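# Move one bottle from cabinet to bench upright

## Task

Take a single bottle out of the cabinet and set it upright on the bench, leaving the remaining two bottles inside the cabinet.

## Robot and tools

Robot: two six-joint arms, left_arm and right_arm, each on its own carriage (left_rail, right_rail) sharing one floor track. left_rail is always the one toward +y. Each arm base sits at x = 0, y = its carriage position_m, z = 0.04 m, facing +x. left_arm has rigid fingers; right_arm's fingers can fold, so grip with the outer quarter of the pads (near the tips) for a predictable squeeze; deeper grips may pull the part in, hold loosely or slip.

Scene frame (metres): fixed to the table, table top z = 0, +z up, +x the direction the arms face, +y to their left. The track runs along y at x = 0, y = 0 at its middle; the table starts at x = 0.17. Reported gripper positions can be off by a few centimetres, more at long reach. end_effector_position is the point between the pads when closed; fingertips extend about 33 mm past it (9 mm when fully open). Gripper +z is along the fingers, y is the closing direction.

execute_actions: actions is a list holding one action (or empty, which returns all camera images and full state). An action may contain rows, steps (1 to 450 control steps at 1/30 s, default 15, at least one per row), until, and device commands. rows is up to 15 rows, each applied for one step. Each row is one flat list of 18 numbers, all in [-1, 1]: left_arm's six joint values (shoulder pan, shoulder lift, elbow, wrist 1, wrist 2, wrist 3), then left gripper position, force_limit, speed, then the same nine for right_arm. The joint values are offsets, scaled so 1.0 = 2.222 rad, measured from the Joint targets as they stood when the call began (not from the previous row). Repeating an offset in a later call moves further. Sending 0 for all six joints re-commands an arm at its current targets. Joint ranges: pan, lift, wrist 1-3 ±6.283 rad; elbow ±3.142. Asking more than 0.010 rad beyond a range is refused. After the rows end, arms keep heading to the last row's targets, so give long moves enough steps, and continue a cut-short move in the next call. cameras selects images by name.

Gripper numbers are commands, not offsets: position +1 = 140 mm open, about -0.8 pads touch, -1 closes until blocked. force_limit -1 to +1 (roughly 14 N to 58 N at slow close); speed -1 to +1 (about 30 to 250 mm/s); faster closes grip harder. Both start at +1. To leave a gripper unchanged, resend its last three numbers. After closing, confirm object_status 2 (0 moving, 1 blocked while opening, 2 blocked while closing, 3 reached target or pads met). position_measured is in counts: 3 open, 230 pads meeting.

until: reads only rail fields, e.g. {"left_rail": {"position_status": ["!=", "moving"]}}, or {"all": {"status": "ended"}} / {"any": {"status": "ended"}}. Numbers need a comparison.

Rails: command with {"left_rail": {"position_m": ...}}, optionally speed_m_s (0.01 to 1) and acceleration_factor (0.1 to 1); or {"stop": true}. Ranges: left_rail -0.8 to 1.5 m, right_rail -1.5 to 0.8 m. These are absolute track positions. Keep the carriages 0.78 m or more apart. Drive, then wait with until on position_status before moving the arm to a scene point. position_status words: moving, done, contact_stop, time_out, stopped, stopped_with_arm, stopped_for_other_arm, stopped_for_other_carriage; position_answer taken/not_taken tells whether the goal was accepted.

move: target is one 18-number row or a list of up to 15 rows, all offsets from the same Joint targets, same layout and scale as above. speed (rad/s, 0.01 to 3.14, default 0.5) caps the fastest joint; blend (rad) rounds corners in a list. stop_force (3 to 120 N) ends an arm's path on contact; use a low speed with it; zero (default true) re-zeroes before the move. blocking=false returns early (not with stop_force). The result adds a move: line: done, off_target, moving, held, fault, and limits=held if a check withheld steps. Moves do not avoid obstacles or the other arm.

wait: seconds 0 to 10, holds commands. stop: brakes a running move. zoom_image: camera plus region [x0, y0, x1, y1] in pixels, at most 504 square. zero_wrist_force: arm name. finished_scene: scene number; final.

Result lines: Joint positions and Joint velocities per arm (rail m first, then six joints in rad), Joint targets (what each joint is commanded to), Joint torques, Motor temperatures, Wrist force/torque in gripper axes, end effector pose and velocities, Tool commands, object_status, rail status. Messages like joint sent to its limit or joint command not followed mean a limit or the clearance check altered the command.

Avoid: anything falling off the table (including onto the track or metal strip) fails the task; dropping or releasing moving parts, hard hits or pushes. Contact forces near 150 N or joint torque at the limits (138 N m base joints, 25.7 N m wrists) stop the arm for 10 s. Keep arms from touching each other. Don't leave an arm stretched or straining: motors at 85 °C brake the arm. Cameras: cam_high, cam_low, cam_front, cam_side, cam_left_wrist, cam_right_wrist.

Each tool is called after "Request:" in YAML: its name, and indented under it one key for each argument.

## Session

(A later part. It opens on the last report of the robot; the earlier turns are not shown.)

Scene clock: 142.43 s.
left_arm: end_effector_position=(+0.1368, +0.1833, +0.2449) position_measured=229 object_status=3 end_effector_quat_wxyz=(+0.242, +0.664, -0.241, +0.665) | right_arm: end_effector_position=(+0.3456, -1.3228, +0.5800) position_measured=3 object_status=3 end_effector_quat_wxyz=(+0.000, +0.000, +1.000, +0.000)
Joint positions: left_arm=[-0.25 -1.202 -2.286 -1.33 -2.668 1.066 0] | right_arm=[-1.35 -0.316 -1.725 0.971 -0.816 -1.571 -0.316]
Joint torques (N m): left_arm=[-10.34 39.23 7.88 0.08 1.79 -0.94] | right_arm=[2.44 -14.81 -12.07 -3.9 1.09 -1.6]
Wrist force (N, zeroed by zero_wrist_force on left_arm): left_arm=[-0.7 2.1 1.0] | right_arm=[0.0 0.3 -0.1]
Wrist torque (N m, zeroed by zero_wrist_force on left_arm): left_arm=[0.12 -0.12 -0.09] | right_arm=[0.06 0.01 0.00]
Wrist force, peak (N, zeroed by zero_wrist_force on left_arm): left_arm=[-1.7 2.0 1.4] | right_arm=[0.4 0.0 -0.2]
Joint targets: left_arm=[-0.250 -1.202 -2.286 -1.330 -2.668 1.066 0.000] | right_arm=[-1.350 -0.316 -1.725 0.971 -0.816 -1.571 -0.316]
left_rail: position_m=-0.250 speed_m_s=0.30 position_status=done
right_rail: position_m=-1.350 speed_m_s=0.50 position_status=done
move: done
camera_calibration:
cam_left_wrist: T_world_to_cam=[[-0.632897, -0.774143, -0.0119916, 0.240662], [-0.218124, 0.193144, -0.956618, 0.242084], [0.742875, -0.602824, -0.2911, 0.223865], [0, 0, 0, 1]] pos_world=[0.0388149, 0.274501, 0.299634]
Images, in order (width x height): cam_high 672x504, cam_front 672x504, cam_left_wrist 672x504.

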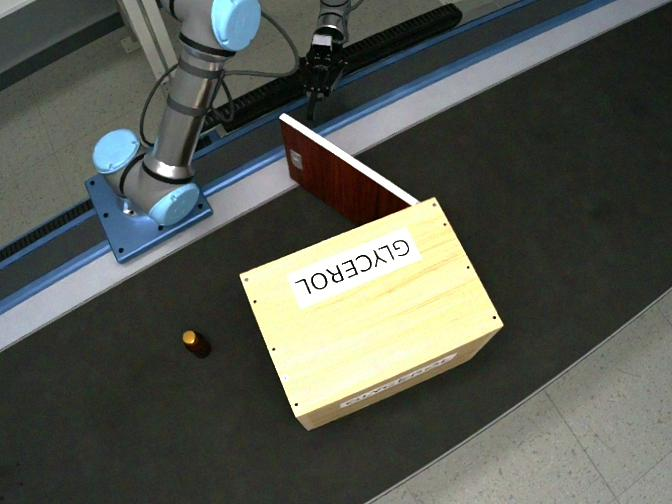

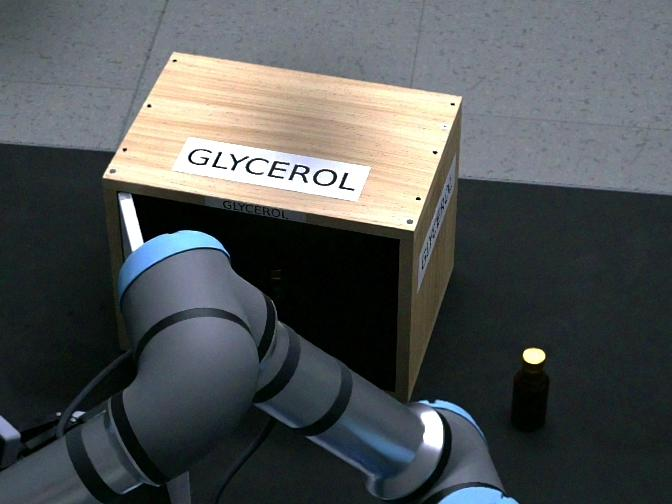

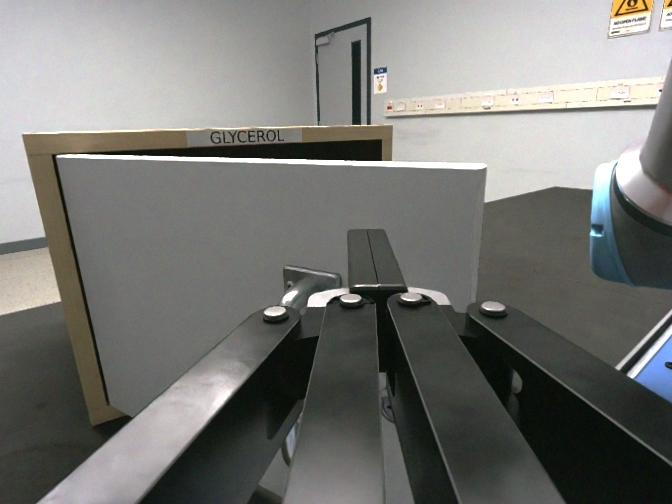

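Request:
move:
  target:
    - [0.0003, 0.03794, -0.06715, 0.02921, 0.0003, 0, -0.8, -0.5, -1, 0, 0, 0, 0, 0, 0, 1, 1, 1]
    - [0.00716, 0.09316, -0.16094, 0.06778, -0.00855, 0, -0.8, -0.5, -1, 0, 0, 0, 0, 0, 0, 1, 1, 1]
  speed: 0.1
  blend: [0.02, 0]
  stop_force: 20
  cameras: ["cam_high", "cam_left_wrist", "cam_front"]

Scene clock: 147.27 s.
left_arm: end_effector_position=(+0.1721, +0.0948, +0.2450) position_measured=229 object_status=3 end_effector_quat_wxyz=(+0.231, +0.668, -0.230, +0.669) | right_arm: end_effector_position=(+0.3456, -1.3228, +0.5800) position_measured=3 object_status=3 end_effector_quat_wxyz=(+0.000, +0.000, +1.000, +0.000)
Joint positions: left_arm=[-0.25 -1.186 -2.079 -1.688 -2.518 1.047 0] | right_arm=[-1.35 -0.316 -1.725 0.971 -0.816 -1.571 -0.316]
Joint torques (N m): left_arm=[9.85 53.15 5.45 -0.01 -1.57 -0.98] | right_arm=[2.4 -14.86 -11.7 -3.96 1.13 -1.49]
Wrist force (N, zeroed by zero_wrist_force on left_arm): left_arm=[-0.3 0.0 -1.0] | right_arm=[0.1 -0.1 0.0]
Wrist torque (N m, zeroed by zero_wrist_force on left_arm): left_arm=[0.16 -0.11 -0.06] | right_arm=[-0.02 -0.01 0.00]
Wrist force, peak (N, zeroed by zero_wrist_force on left_arm): left_arm=[-2.3 1.7 -1.5] | right_arm=[-0.1 -0.3 -0.4]
Joint targets: left_arm=[-0.250 -1.186 -2.079 -1.688 -2.518 1.047 0.000] | right_arm=[-1.350 -0.316 -1.725 0.971 -0.816 -1.571 -0.316]
left_rail: position_m=-0.250 speed_m_s=0.30 position_status=done
right_rail: position_m=-1.350 speed_m_s=0.50 position_status=done
move: done
camera_calibration:
cam_left_wrist: T_world_to_cam=[[-0.60556, -0.79571, -0.0119482, 0.191829], [-0.224743, 0.185401, -0.956618, 0.268757], [0.763405, -0.576604, -0.291101, 0.138251], [0, 0, 0, 1]] pos_world=[0.0710231, 0.182529, 0.299634]
Images, in order (width x height): cam_high 672x504, cam_front 672x504, cam_left_wrist 672x504.

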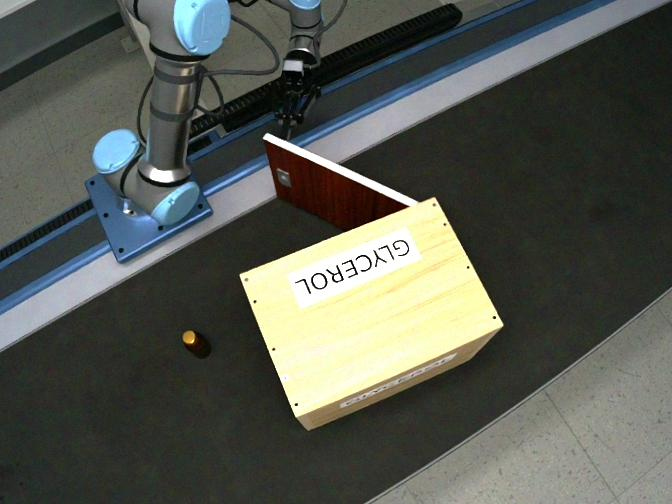

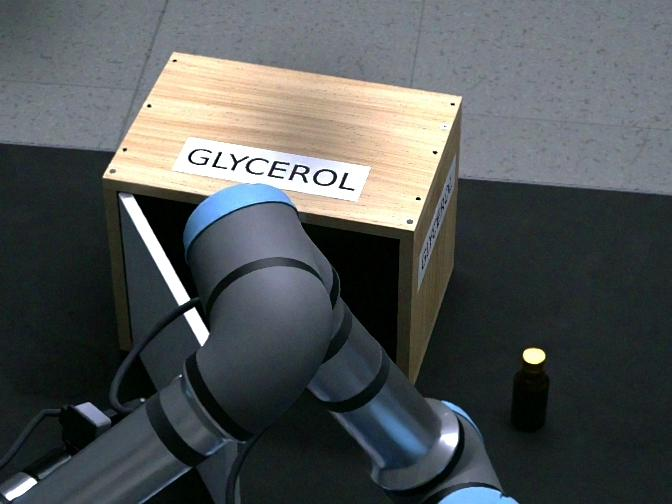

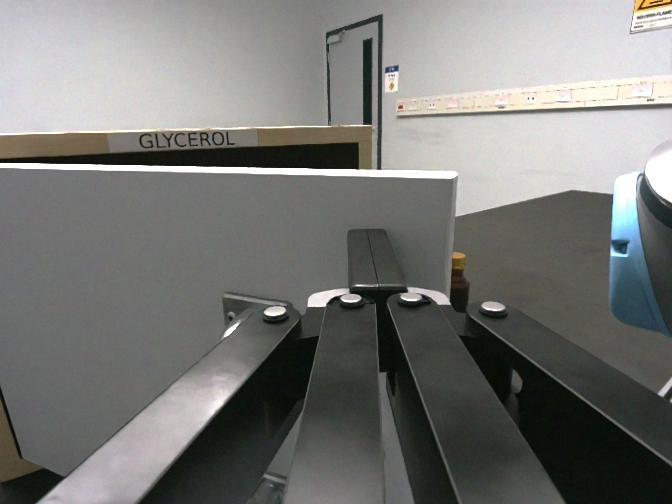

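Request:
execute_actions:
  actions: []
  cameras: ["cam_front", "cam_high", "cam_left_wrist"]

Scene clock: 147.87 s.
left_arm: end_effector_position=(+0.1721, +0.0948, +0.2450) position_measured=229 object_status=3 end_effector_quat_wxyz=(+0.231, +0.668, -0.230, +0.669) | right_arm: end_effector_position=(+0.3456, -1.3228, +0.5800) position_measured=3 object_status=3 end_effector_quat_wxyz=(+0.000, +0.000, +1.000, +0.000)
Joint positions: left_arm=[-0.25 -1.186 -2.079 -1.688 -2.518 1.047 0] | right_arm=[-1.35 -0.316 -1.725 0.971 -0.816 -1.571 -0.316]
Joint velocities: within noise
Joint torques (N m): left_arm=[9.07 53.67 5.08 0.03 -1.54 -1.01] | right_arm=[2.41 -15.41 -11.21 -4.04 1.17 -1.52]
Motor temperatures (°C): left_arm=[34 29 34 38 38 36] | right_arm=[32 30 36 40 36 45]
Wrist force (N, zeroed by zero_wrist_force on left_arm): left_arm=[-0.5 0.1 -0.9] | right_arm=[0.0 -0.1 -0.1]
Wrist torque (N m, zeroed by zero_wrist_force on left_arm): left_arm=[0.18 -0.08 -0.07] | right_arm=[-0.02 -0.01 0.00]
Wrist force, peak (N, zeroed by zero_wrist_force on left_arm): left_arm=[-0.4 0.2 -1.3] | right_arm=[0.3 0.2 0.0]
Joint targets: left_arm=[-0.250 -1.186 -2.079 -1.688 -2.518 1.047 0.000] | right_arm=[-1.350 -0.316 -1.725 0.971 -0.816 -1.571 -0.316]
Tool commands: left_gripper/position=-0.8 left_gripper/force_limit=-0.5 left_gripper/speed=-1.0 right_gripper/position=+1.0 right_gripper/force_limit=+1.0 right_gripper/speed=+1.0
left_rail: position_m=-0.250 speed_m_s=0.30 position_status=done
right_rail: position_m=-1.350 speed_m_s=0.50 position_status=done
camera_calibration:
cam_left_wrist: T_world_to_cam=[[-0.60556, -0.79571, -0.0119482, 0.191829], [-0.224743, 0.185401, -0.956618, 0.268757], [0.763405, -0.576604, -0.291101, 0.138251], [0, 0, 0, 1]] pos_world=[0.0710231, 0.182529, 0.299634]
Images, in order (width x height): cam_high 672x504, cam_front 672x504, cam_left_wrist 672x504.

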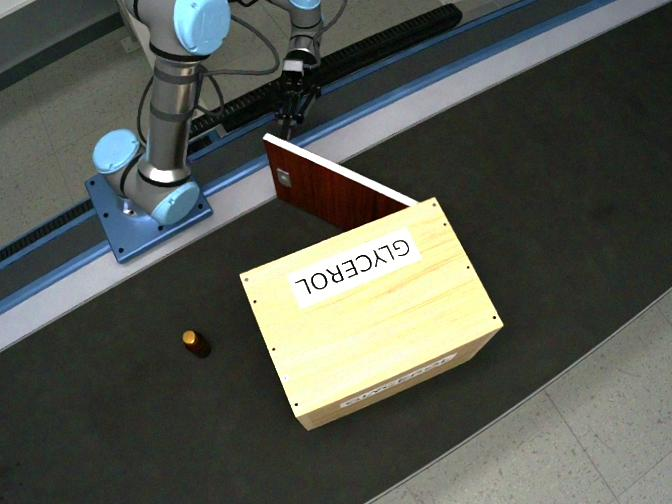

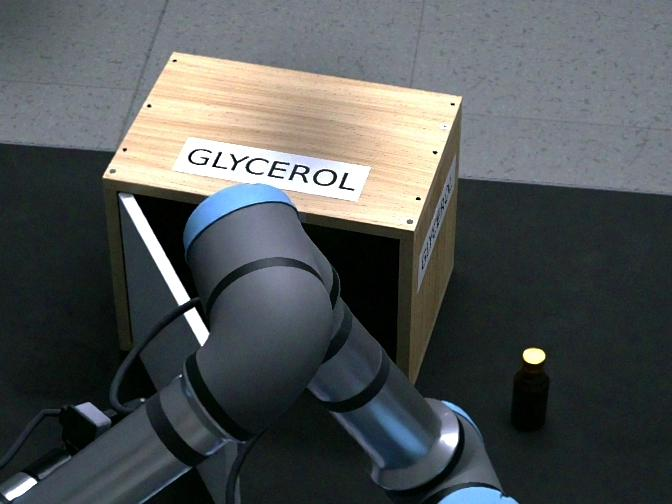

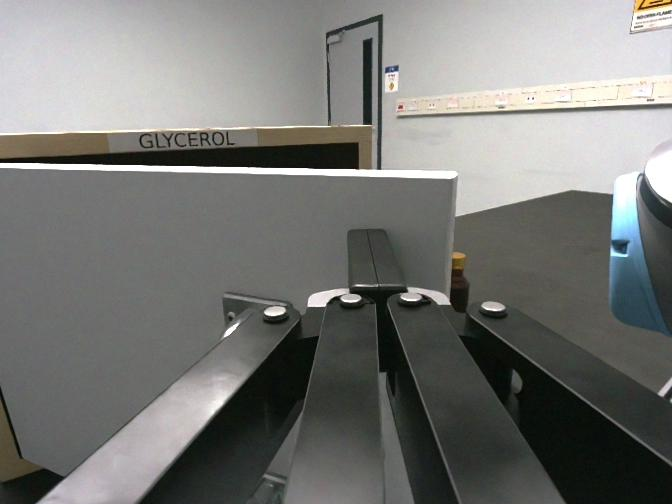

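Request:
move:
  target:
    - [-0.00122, 0.05293, -0.08362, 0.0315, -0.01647, 0, -0.8, -0.5, -1, 0,0,0,0,0,0, 1,1,1]
    - [-0.01323, 0.10059, -0.15414, 0.05437, -0.04419, 0, -0.8, -0.5, -1, 0,0,0,0,0,0, 1,1,1]
    - [-0.04028, 0.14122, -0.20914, 0.06872, -0.08695, 0, -0.8, -0.5, -1, 0,0,0,0,0,0, 1,1,1]
  speed: 0.12
  blend: 0.02
  stop_force: 20
  cameras: ["cam_front", "cam_high", "cam_left_wrist"]

Scene clock: 153.00 s.
left_arm: end_effector_position=(+0.2861, -0.0300, +0.2450) position_measured=229 object_status=3 end_effector_quat_wxyz=(+0.195, +0.680, -0.195, +0.679) | right_arm: end_effector_position=(+0.3456, -1.3228, +0.5800) position_measured=3 object_status=3 end_effector_quat_wxyz=(+0.000, +0.000, +1.000, +0.000)
Joint positions: left_arm=[-0.25 -1.276 -1.765 -2.153 -2.365 0.854 0] | right_arm=[-1.35 -0.316 -1.725 0.971 -0.816 -1.571 -0.316]
Joint torques (N m): left_arm=[-11.68 36.46 2.39 0.1 -1.96 -0.91] | right_arm=[2.51 -14.79 -11.71 -3.99 1.28 -1.5]
Wrist force (N, zeroed by zero_wrist_force on left_arm): left_arm=[-0.2 1.1 -1.8] | right_arm=[0.1 0.4 0.0]
Wrist torque (N m, zeroed by zero_wrist_force on left_arm): left_arm=[0.23 -0.18 -0.09] | right_arm=[0.09 -0.02 0.00]
Wrist force, peak (N, zeroed by zero_wrist_force on left_arm): left_arm=[-1.2 2.9 -1.5] | right_arm=[-0.4 -0.1 -0.4]
Joint targets: left_arm=[-0.250 -1.276 -1.765 -2.153 -2.365 0.854 0.000] | right_arm=[-1.350 -0.316 -1.725 0.971 -0.816 -1.571 -0.316]
left_rail: position_m=-0.250 speed_m_s=0.30 position_status=done
right_rail: position_m=-1.350 speed_m_s=0.50 position_status=done
move: done
camera_calibration:
cam_left_wrist: T_world_to_cam=[[-0.519921, -0.854115, -0.0130275, 0.135467], [-0.243326, 0.162703, -0.956201, 0.322056], [0.818825, -0.493979, -0.292421, -0.0337874], [0, 0, 0, 1]] pos_world=[0.176463, 0.0466145, 0.299835]
Images, in order (width x height): cam_high 672x504, cam_front 672x504, cam_left_wrist 672x504.

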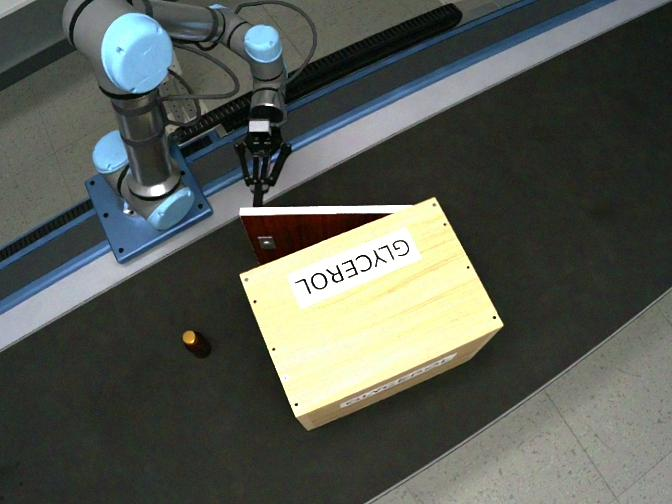

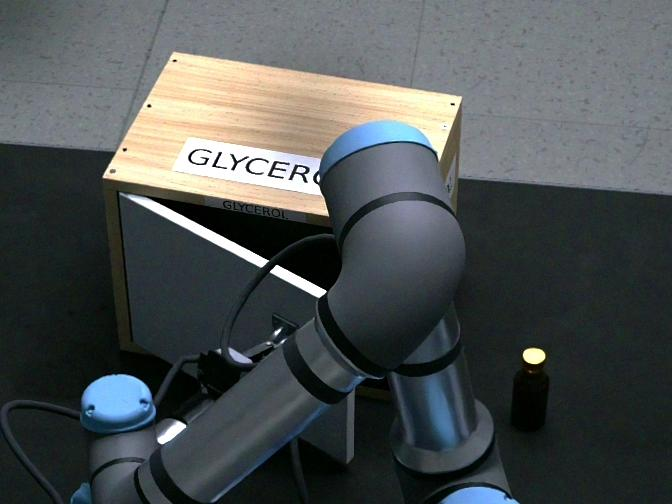

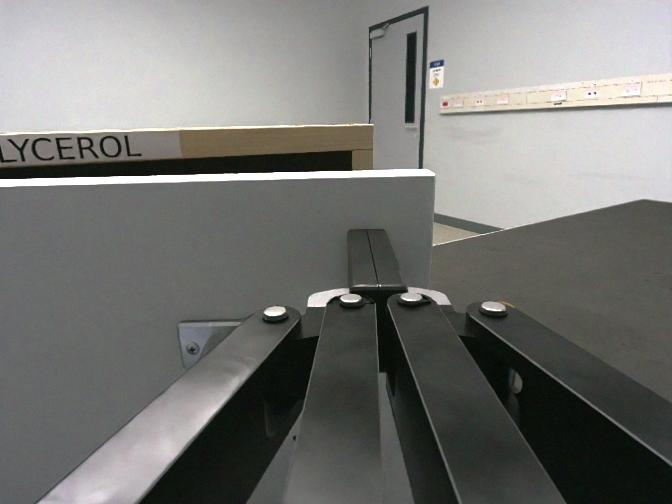

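Request:
move:
  target:
    - [-0.03407, 0.04113, -0.05059, 0.00945, -0.06548, 0, -0.8, -0.5, -1, 0,0,0,0,0,0, 1,1,1]
    - [-0.07295, 0.06958, -0.08218, 0.0126, -0.13578, 0, -0.8, -0.5, -1, 0,0,0,0,0,0, 1,1,1]
  speed: 0.09
  blend: 0.02
  stop_force: 12
  cameras: ["cam_front", "cam_high", "cam_left_wrist"]

Scene clock: 157.53 s.
left_arm: end_effector_position=(+0.3780, -0.0727, +0.2450) position_measured=229 object_status=3 end_effector_quat_wxyz=(+0.147, +0.692, -0.148, +0.691) | right_arm: end_effector_position=(+0.3456, -1.3228, +0.5800) position_measured=3 object_status=3 end_effector_quat_wxyz=(+0.000, +0.000, +1.000, +0.000)
Joint positions: left_arm=[-0.25 -1.438 -1.61 -2.335 -2.337 0.553 0] | right_arm=[-1.35 -0.316 -1.725 0.971 -0.816 -1.571 -0.316]
Joint torques (N m): left_arm=[-11.49 29.63 3.42 0.87 -1.97 -1.04] | right_arm=[2.95 -15.57 -10.95 -4.05 1.32 -1.59]
Wrist force (N, zeroed by zero_wrist_force on left_arm): left_arm=[-0.2 0.6 -1.8] | right_arm=[-0.3 0.0 -0.4]
Wrist torque (N m, zeroed by zero_wrist_force on left_arm): left_arm=[0.03 -0.19 -0.11] | right_arm=[0.00 0.06 0.00]
Wrist force, peak (N, zeroed by zero_wrist_force on left_arm): left_arm=[-1.1 3.5 -1.8] | right_arm=[0.5 0.2 0.0]
Joint targets: left_arm=[-0.250 -1.438 -1.610 -2.335 -2.337 0.553 0.000] | right_arm=[-1.350 -0.316 -1.725 0.971 -0.816 -1.571 -0.316]
left_rail: position_m=-0.250 speed_m_s=0.30 position_status=done
right_rail: position_m=-1.350 speed_m_s=0.50 position_status=done
move: done
camera_calibration:
cam_left_wrist: T_world_to_cam=[[-0.396035, -0.91814, -0.0132084, 0.0953578], [-0.263352, 0.127353, -0.956257, 0.356397], [0.87966, -0.375233, -0.292231, -0.144518], [0, 0, 0, 1]] pos_world=[0.25875, -0.0120642, 0.299834]
Images, in order (width x height): cam_high 672x504, cam_front 672x504, cam_left_wrist 672x504.

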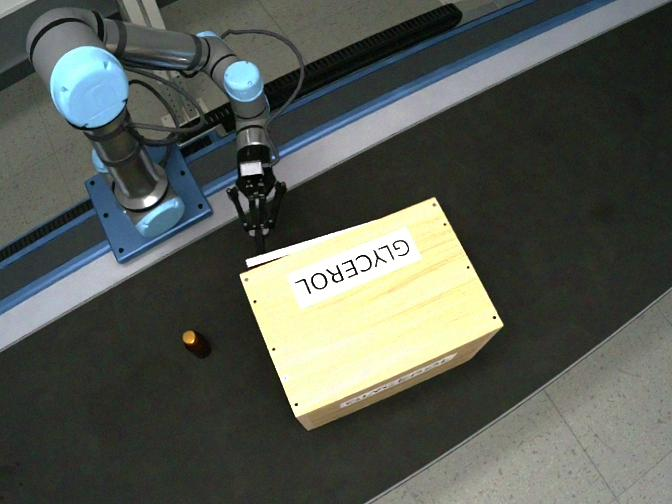

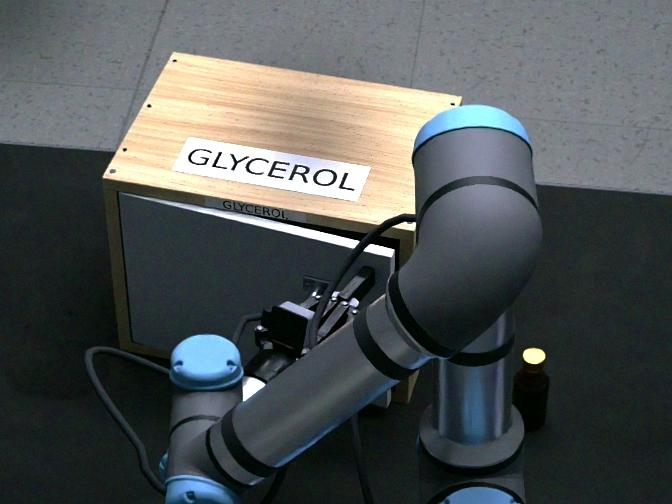

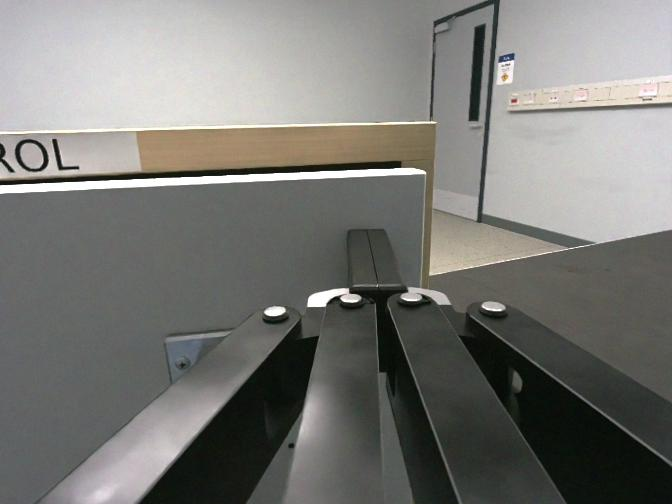

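Request:
move:
  target:
    - [-0.0257, 0.02295, -0.0234, 0.00045, -0.05711, 0, -0.8, -0.5, -1, 0,0,0,0,0,0, 1,1,1]
  speed: 0.05
  stop_force: 7
  cameras: ["cam_front", "cam_high", "cam_left_wrist"]

Scene clock: 161.10 s.
left_arm: end_effector_position=(+0.4050, -0.0803, +0.2450) position_measured=229 object_status=3 end_effector_quat_wxyz=(+0.123, +0.696, -0.123, +0.696) | right_arm: end_effector_position=(+0.3456, -1.3228, +0.5800) position_measured=3 object_status=3 end_effector_quat_wxyz=(+0.000, +0.000, +1.000, +0.000)
Joint positions: left_arm=[-0.25 -1.495 -1.559 -2.387 -2.336 0.426 0] | right_arm=[-1.35 -0.316 -1.725 0.971 -0.816 -1.571 -0.316]
Joint torques (N m): left_arm=[-12.19 27.22 4.7 1.12 -2 -1.12] | right_arm=[2.81 -15.08 -10.91 -4.09 1.27 -1.58]
Wrist force (N, zeroed by zero_wrist_force on left_arm): left_arm=[-0.4 1.0 -1.6] | right_arm=[0.1 0.0 -0.1]
Wrist torque (N m, zeroed by zero_wrist_force on left_arm): left_arm=[0.09 -0.10 -0.14] | right_arm=[-0.01 -0.01 0.00]
Wrist force, peak (N, zeroed by zero_wrist_force on left_arm): left_arm=[-1.3 3.3 -1.2] | right_arm=[0.3 0.0 -0.5]
Joint targets: left_arm=[-0.250 -1.495 -1.559 -2.387 -2.336 0.426 0.000] | right_arm=[-1.350 -0.316 -1.725 0.971 -0.816 -1.571 -0.316]
left_rail: position_m=-0.250 speed_m_s=0.30 position_status=done
right_rail: position_m=-1.350 speed_m_s=0.50 position_status=done
move: done
camera_calibration:
cam_left_wrist: T_world_to_cam=[[-0.331028, -0.943528, -0.013263, 0.0707846], [-0.271465, 0.108684, -0.956292, 0.366311], [0.903729, -0.312959, -0.292112, -0.175977], [0, 0, 0, 1]] pos_world=[0.281908, -0.0280984, 0.299834]
Images, in order (width x height): cam_high 672x504, cam_front 672x504, cam_left_wrist 672x504.

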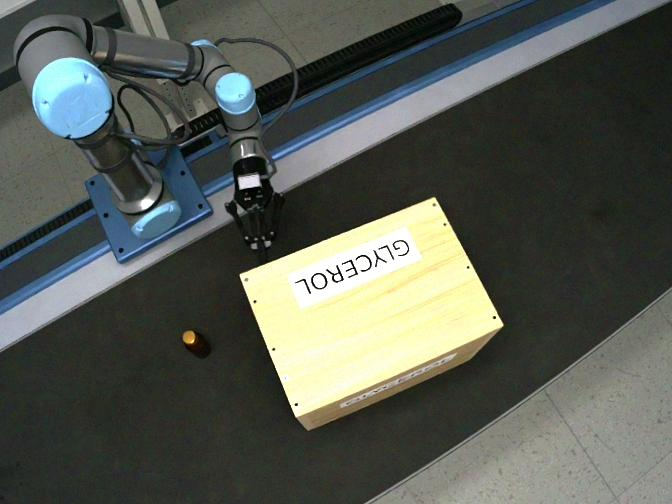

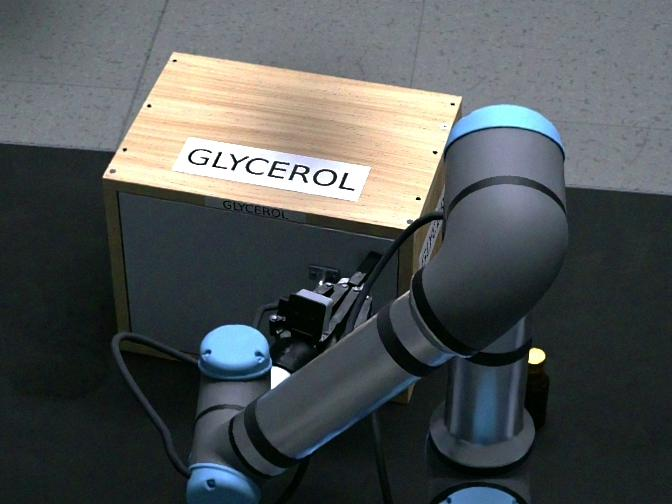

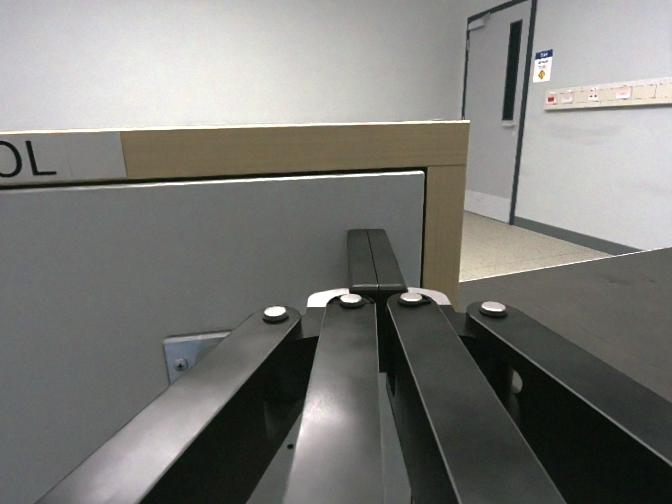

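Request:
move:
  target:
    - [-0.0279, -0.00581, 0.00585, 0, -0.0279, 0, -0.8, -0.5, -1, 0,0,0,0,0,0, 1,1,1]
  speed: 0.03
  stop_force: 6
  cameras: ["cam_front", "cam_high", "cam_left_wrist"]

Scene clock: 162.37 s.
left_arm: end_effector_position=(+0.4062, -0.0805, +0.2450) position_measured=229 object_status=3 end_effector_quat_wxyz=(+0.123, +0.696, -0.123, +0.696) | right_arm: end_effector_position=(+0.3456, -1.3228, +0.5800) position_measured=3 object_status=3 end_effector_quat_wxyz=(+0.000, +0.000, +1.000, +0.000)
Joint positions: left_arm=[-0.25 -1.5 -1.56 -2.386 -2.336 0.421 0] | right_arm=[-1.35 -0.316 -1.725 0.971 -0.816 -1.571 -0.316]
Joint torques (N m): left_arm=[7.93 26.92 4.16 -0.59 1.35 -1.17] | right_arm=[3 -14.81 -10.74 -4.14 1.27 -1.53]
Wrist force (N, zeroed by zero_wrist_force on left_arm): left_arm=[-0.7 2.5 -4.7] | right_arm=[0.0 0.0 0.0]
Wrist torque (N m, zeroed by zero_wrist_force on left_arm): left_arm=[0.00 -0.07 -0.13] | right_arm=[0.00 0.01 0.01]
Wrist force, peak (N, zeroed by zero_wrist_force on left_arm): left_arm=[-0.8 4.1 -13.2] | right_arm=[0.1 0.4 0.0]
Joint targets: left_arm=[-0.250 -1.500 -1.560 -2.386 -2.336 0.421 0.000] | right_arm=[-1.350 -0.316 -1.725 0.971 -0.816 -1.571 -0.316]
left_rail: position_m=-0.250 speed_m_s=0.30 position_status=done
right_rail: position_m=-1.350 speed_m_s=0.50 position_status=done
move: contact (left_arm); left_arm: the shoulder pan is farthest, 0.057 rad from its target
camera_calibration:
cam_left_wrist: T_world_to_cam=[[-0.331054, -0.943517, -0.0133532, 0.0709947], [-0.271435, 0.108773, -0.95629, 0.366625], [0.903729, -0.31296, -0.292113, -0.177033], [0, 0, 0, 1]] pos_world=[0.283008, -0.0282984, 0.299834]
Images, in order (width x height): cam_high 672x504, cam_front 672x504, cam_left_wrist 672x504.

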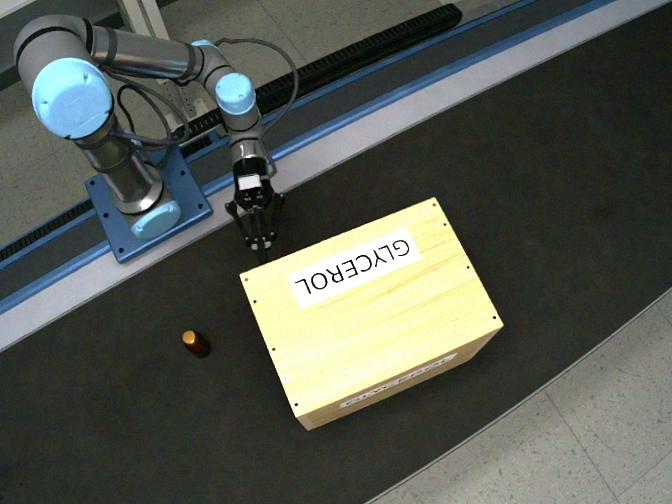

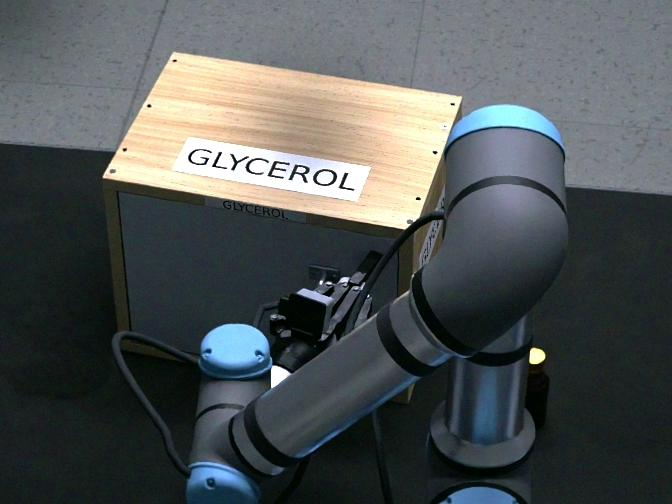

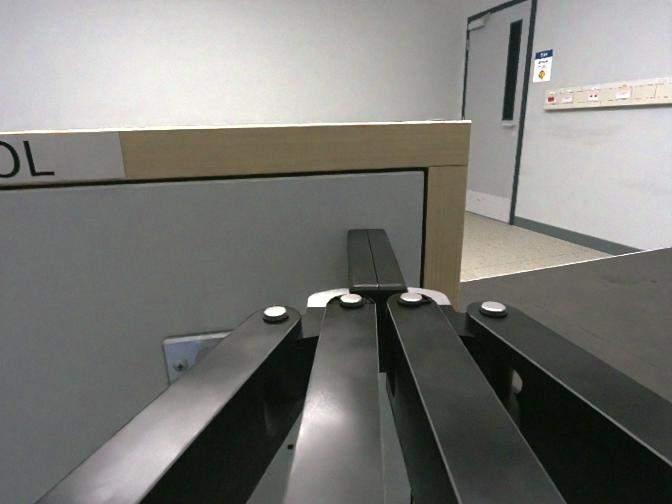

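Request:
move:
  target: [0.11296, -0.00905, 0.00855, 0, 0.113, 0, -0.8, -0.5, -1, 0,0,0,0,0,0, 1,1,1]
  speed: 0.15
  cameras: ["all"]

Scene clock: 165.10 s.
left_arm: end_effector_position=(+0.3315, -0.0532, +0.2449) position_measured=229 object_status=3 end_effector_quat_wxyz=(+0.123, +0.696, -0.123, +0.696) | right_arm: end_effector_position=(+0.3456, -1.3228, +0.5800) position_measured=3 object_status=3 end_effector_quat_wxyz=(+0.000, +0.000, +1.000, +0.000)
Joint positions: left_arm=[-0.25 -1.249 -1.58 -2.367 -2.336 0.672 0] | right_arm=[-1.35 -0.316 -1.725 0.971 -0.816 -1.571 -0.316]
Joint torques (N m): left_arm=[11.15 3.98 20.57 -2.48 1.98 -1.22] | right_arm=[2.77 -15.46 -10.78 -4.09 1.22 -1.47]
Wrist force (N, zeroed by zero_wrist_force on left_arm): left_arm=[-0.7 1.5 1.0] | right_arm=[0.0 -0.1 0.0]
Wrist torque (N m, zeroed by zero_wrist_force on left_arm): left_arm=[0.02 -0.11 -0.12] | right_arm=[-0.02 0.01 0.00]
Wrist force, peak (N, zeroed by zero_wrist_force on left_arm): left_arm=[-0.4 3.1 -4.8] | right_arm=[0.2 0.2 -0.4]
Joint targets: left_arm=[-0.250 -1.249 -1.580 -2.367 -2.336 0.672 0.000] | right_arm=[-1.350 -0.316 -1.725 0.971 -0.816 -1.571 -0.316]
left_rail: position_m=-0.250 speed_m_s=0.30 position_status=done
right_rail: position_m=-1.350 speed_m_s=0.50 position_status=done
move: done
camera_calibration:
cam_left_wrist: T_world_to_cam=[[-0.331111, -0.943512, -0.0122799, 0.0718386], [-0.271375, 0.107683, -0.956431, 0.343233], [0.903726, -0.313352, -0.291701, -0.101221], [0, 0, 0, 1]] pos_world=[0.208408, -0.000897744, 0.299635]
cam_right_wrist: T_world_to_cam=[[-0.00842687, 0.998703, -0.0502131, 1.37202], [0.932291, 0.0260056, 0.360773, -0.493194], [0.361611, -0.043773, -0.931301, 0.497781], [0, 0, 0, 1]] pos_world=[0.291358, -1.33563, 0.710409]

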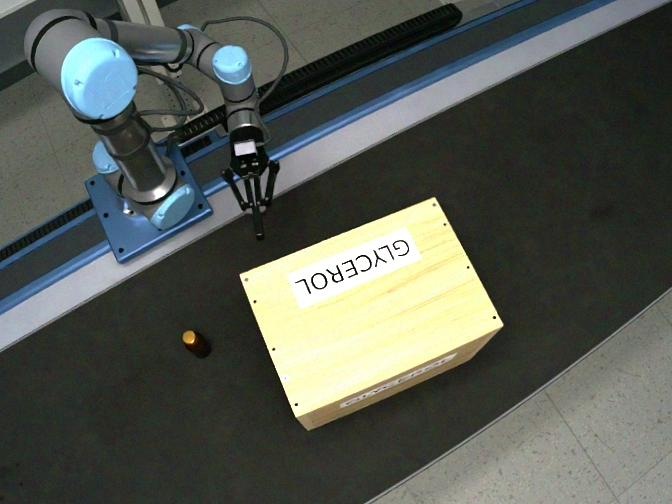

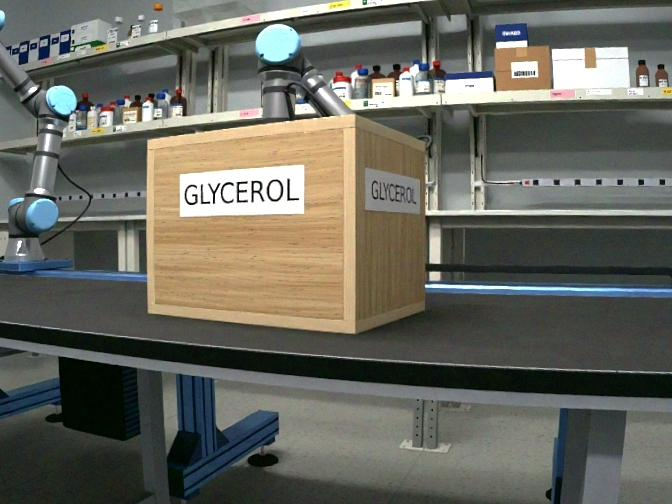

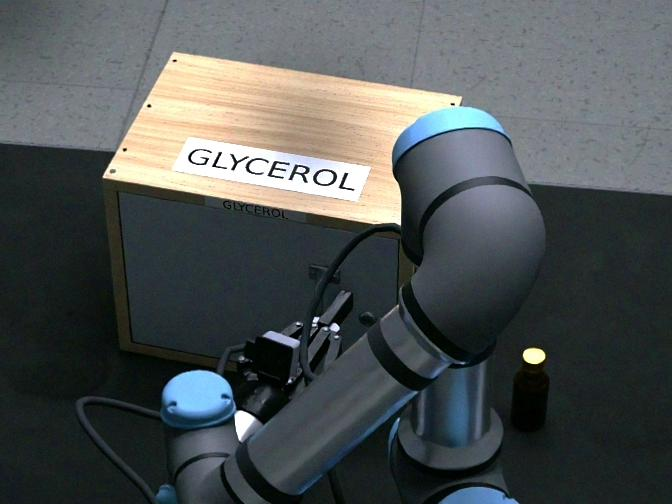

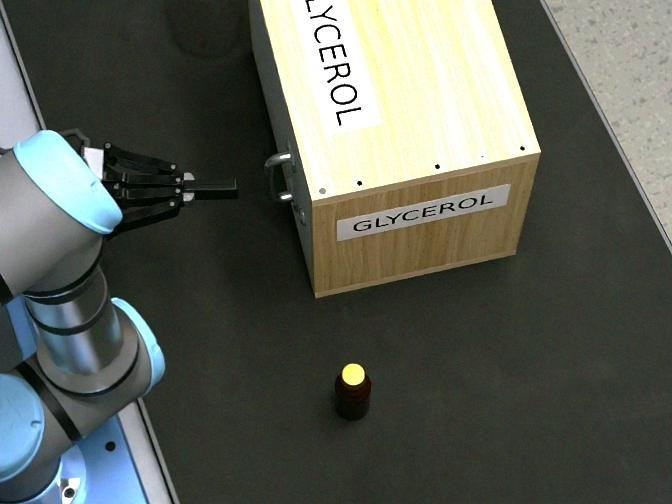

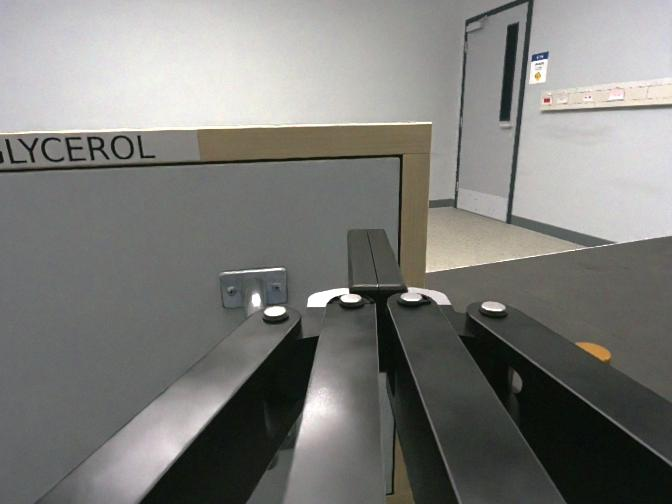

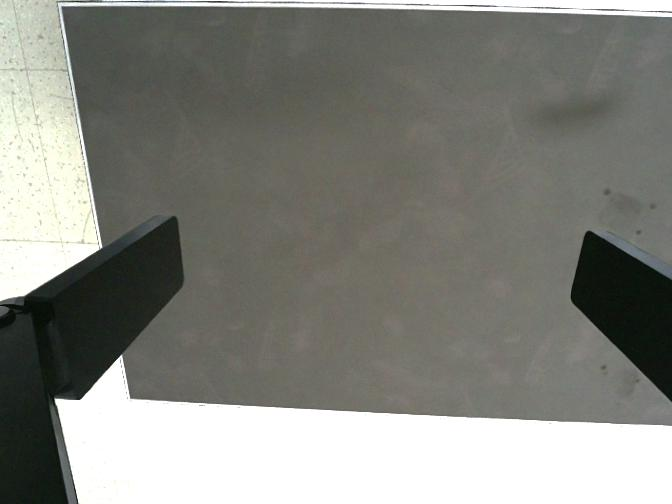

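Request:
finished_scene:
  scene: 1

The scene is finished: the task was done.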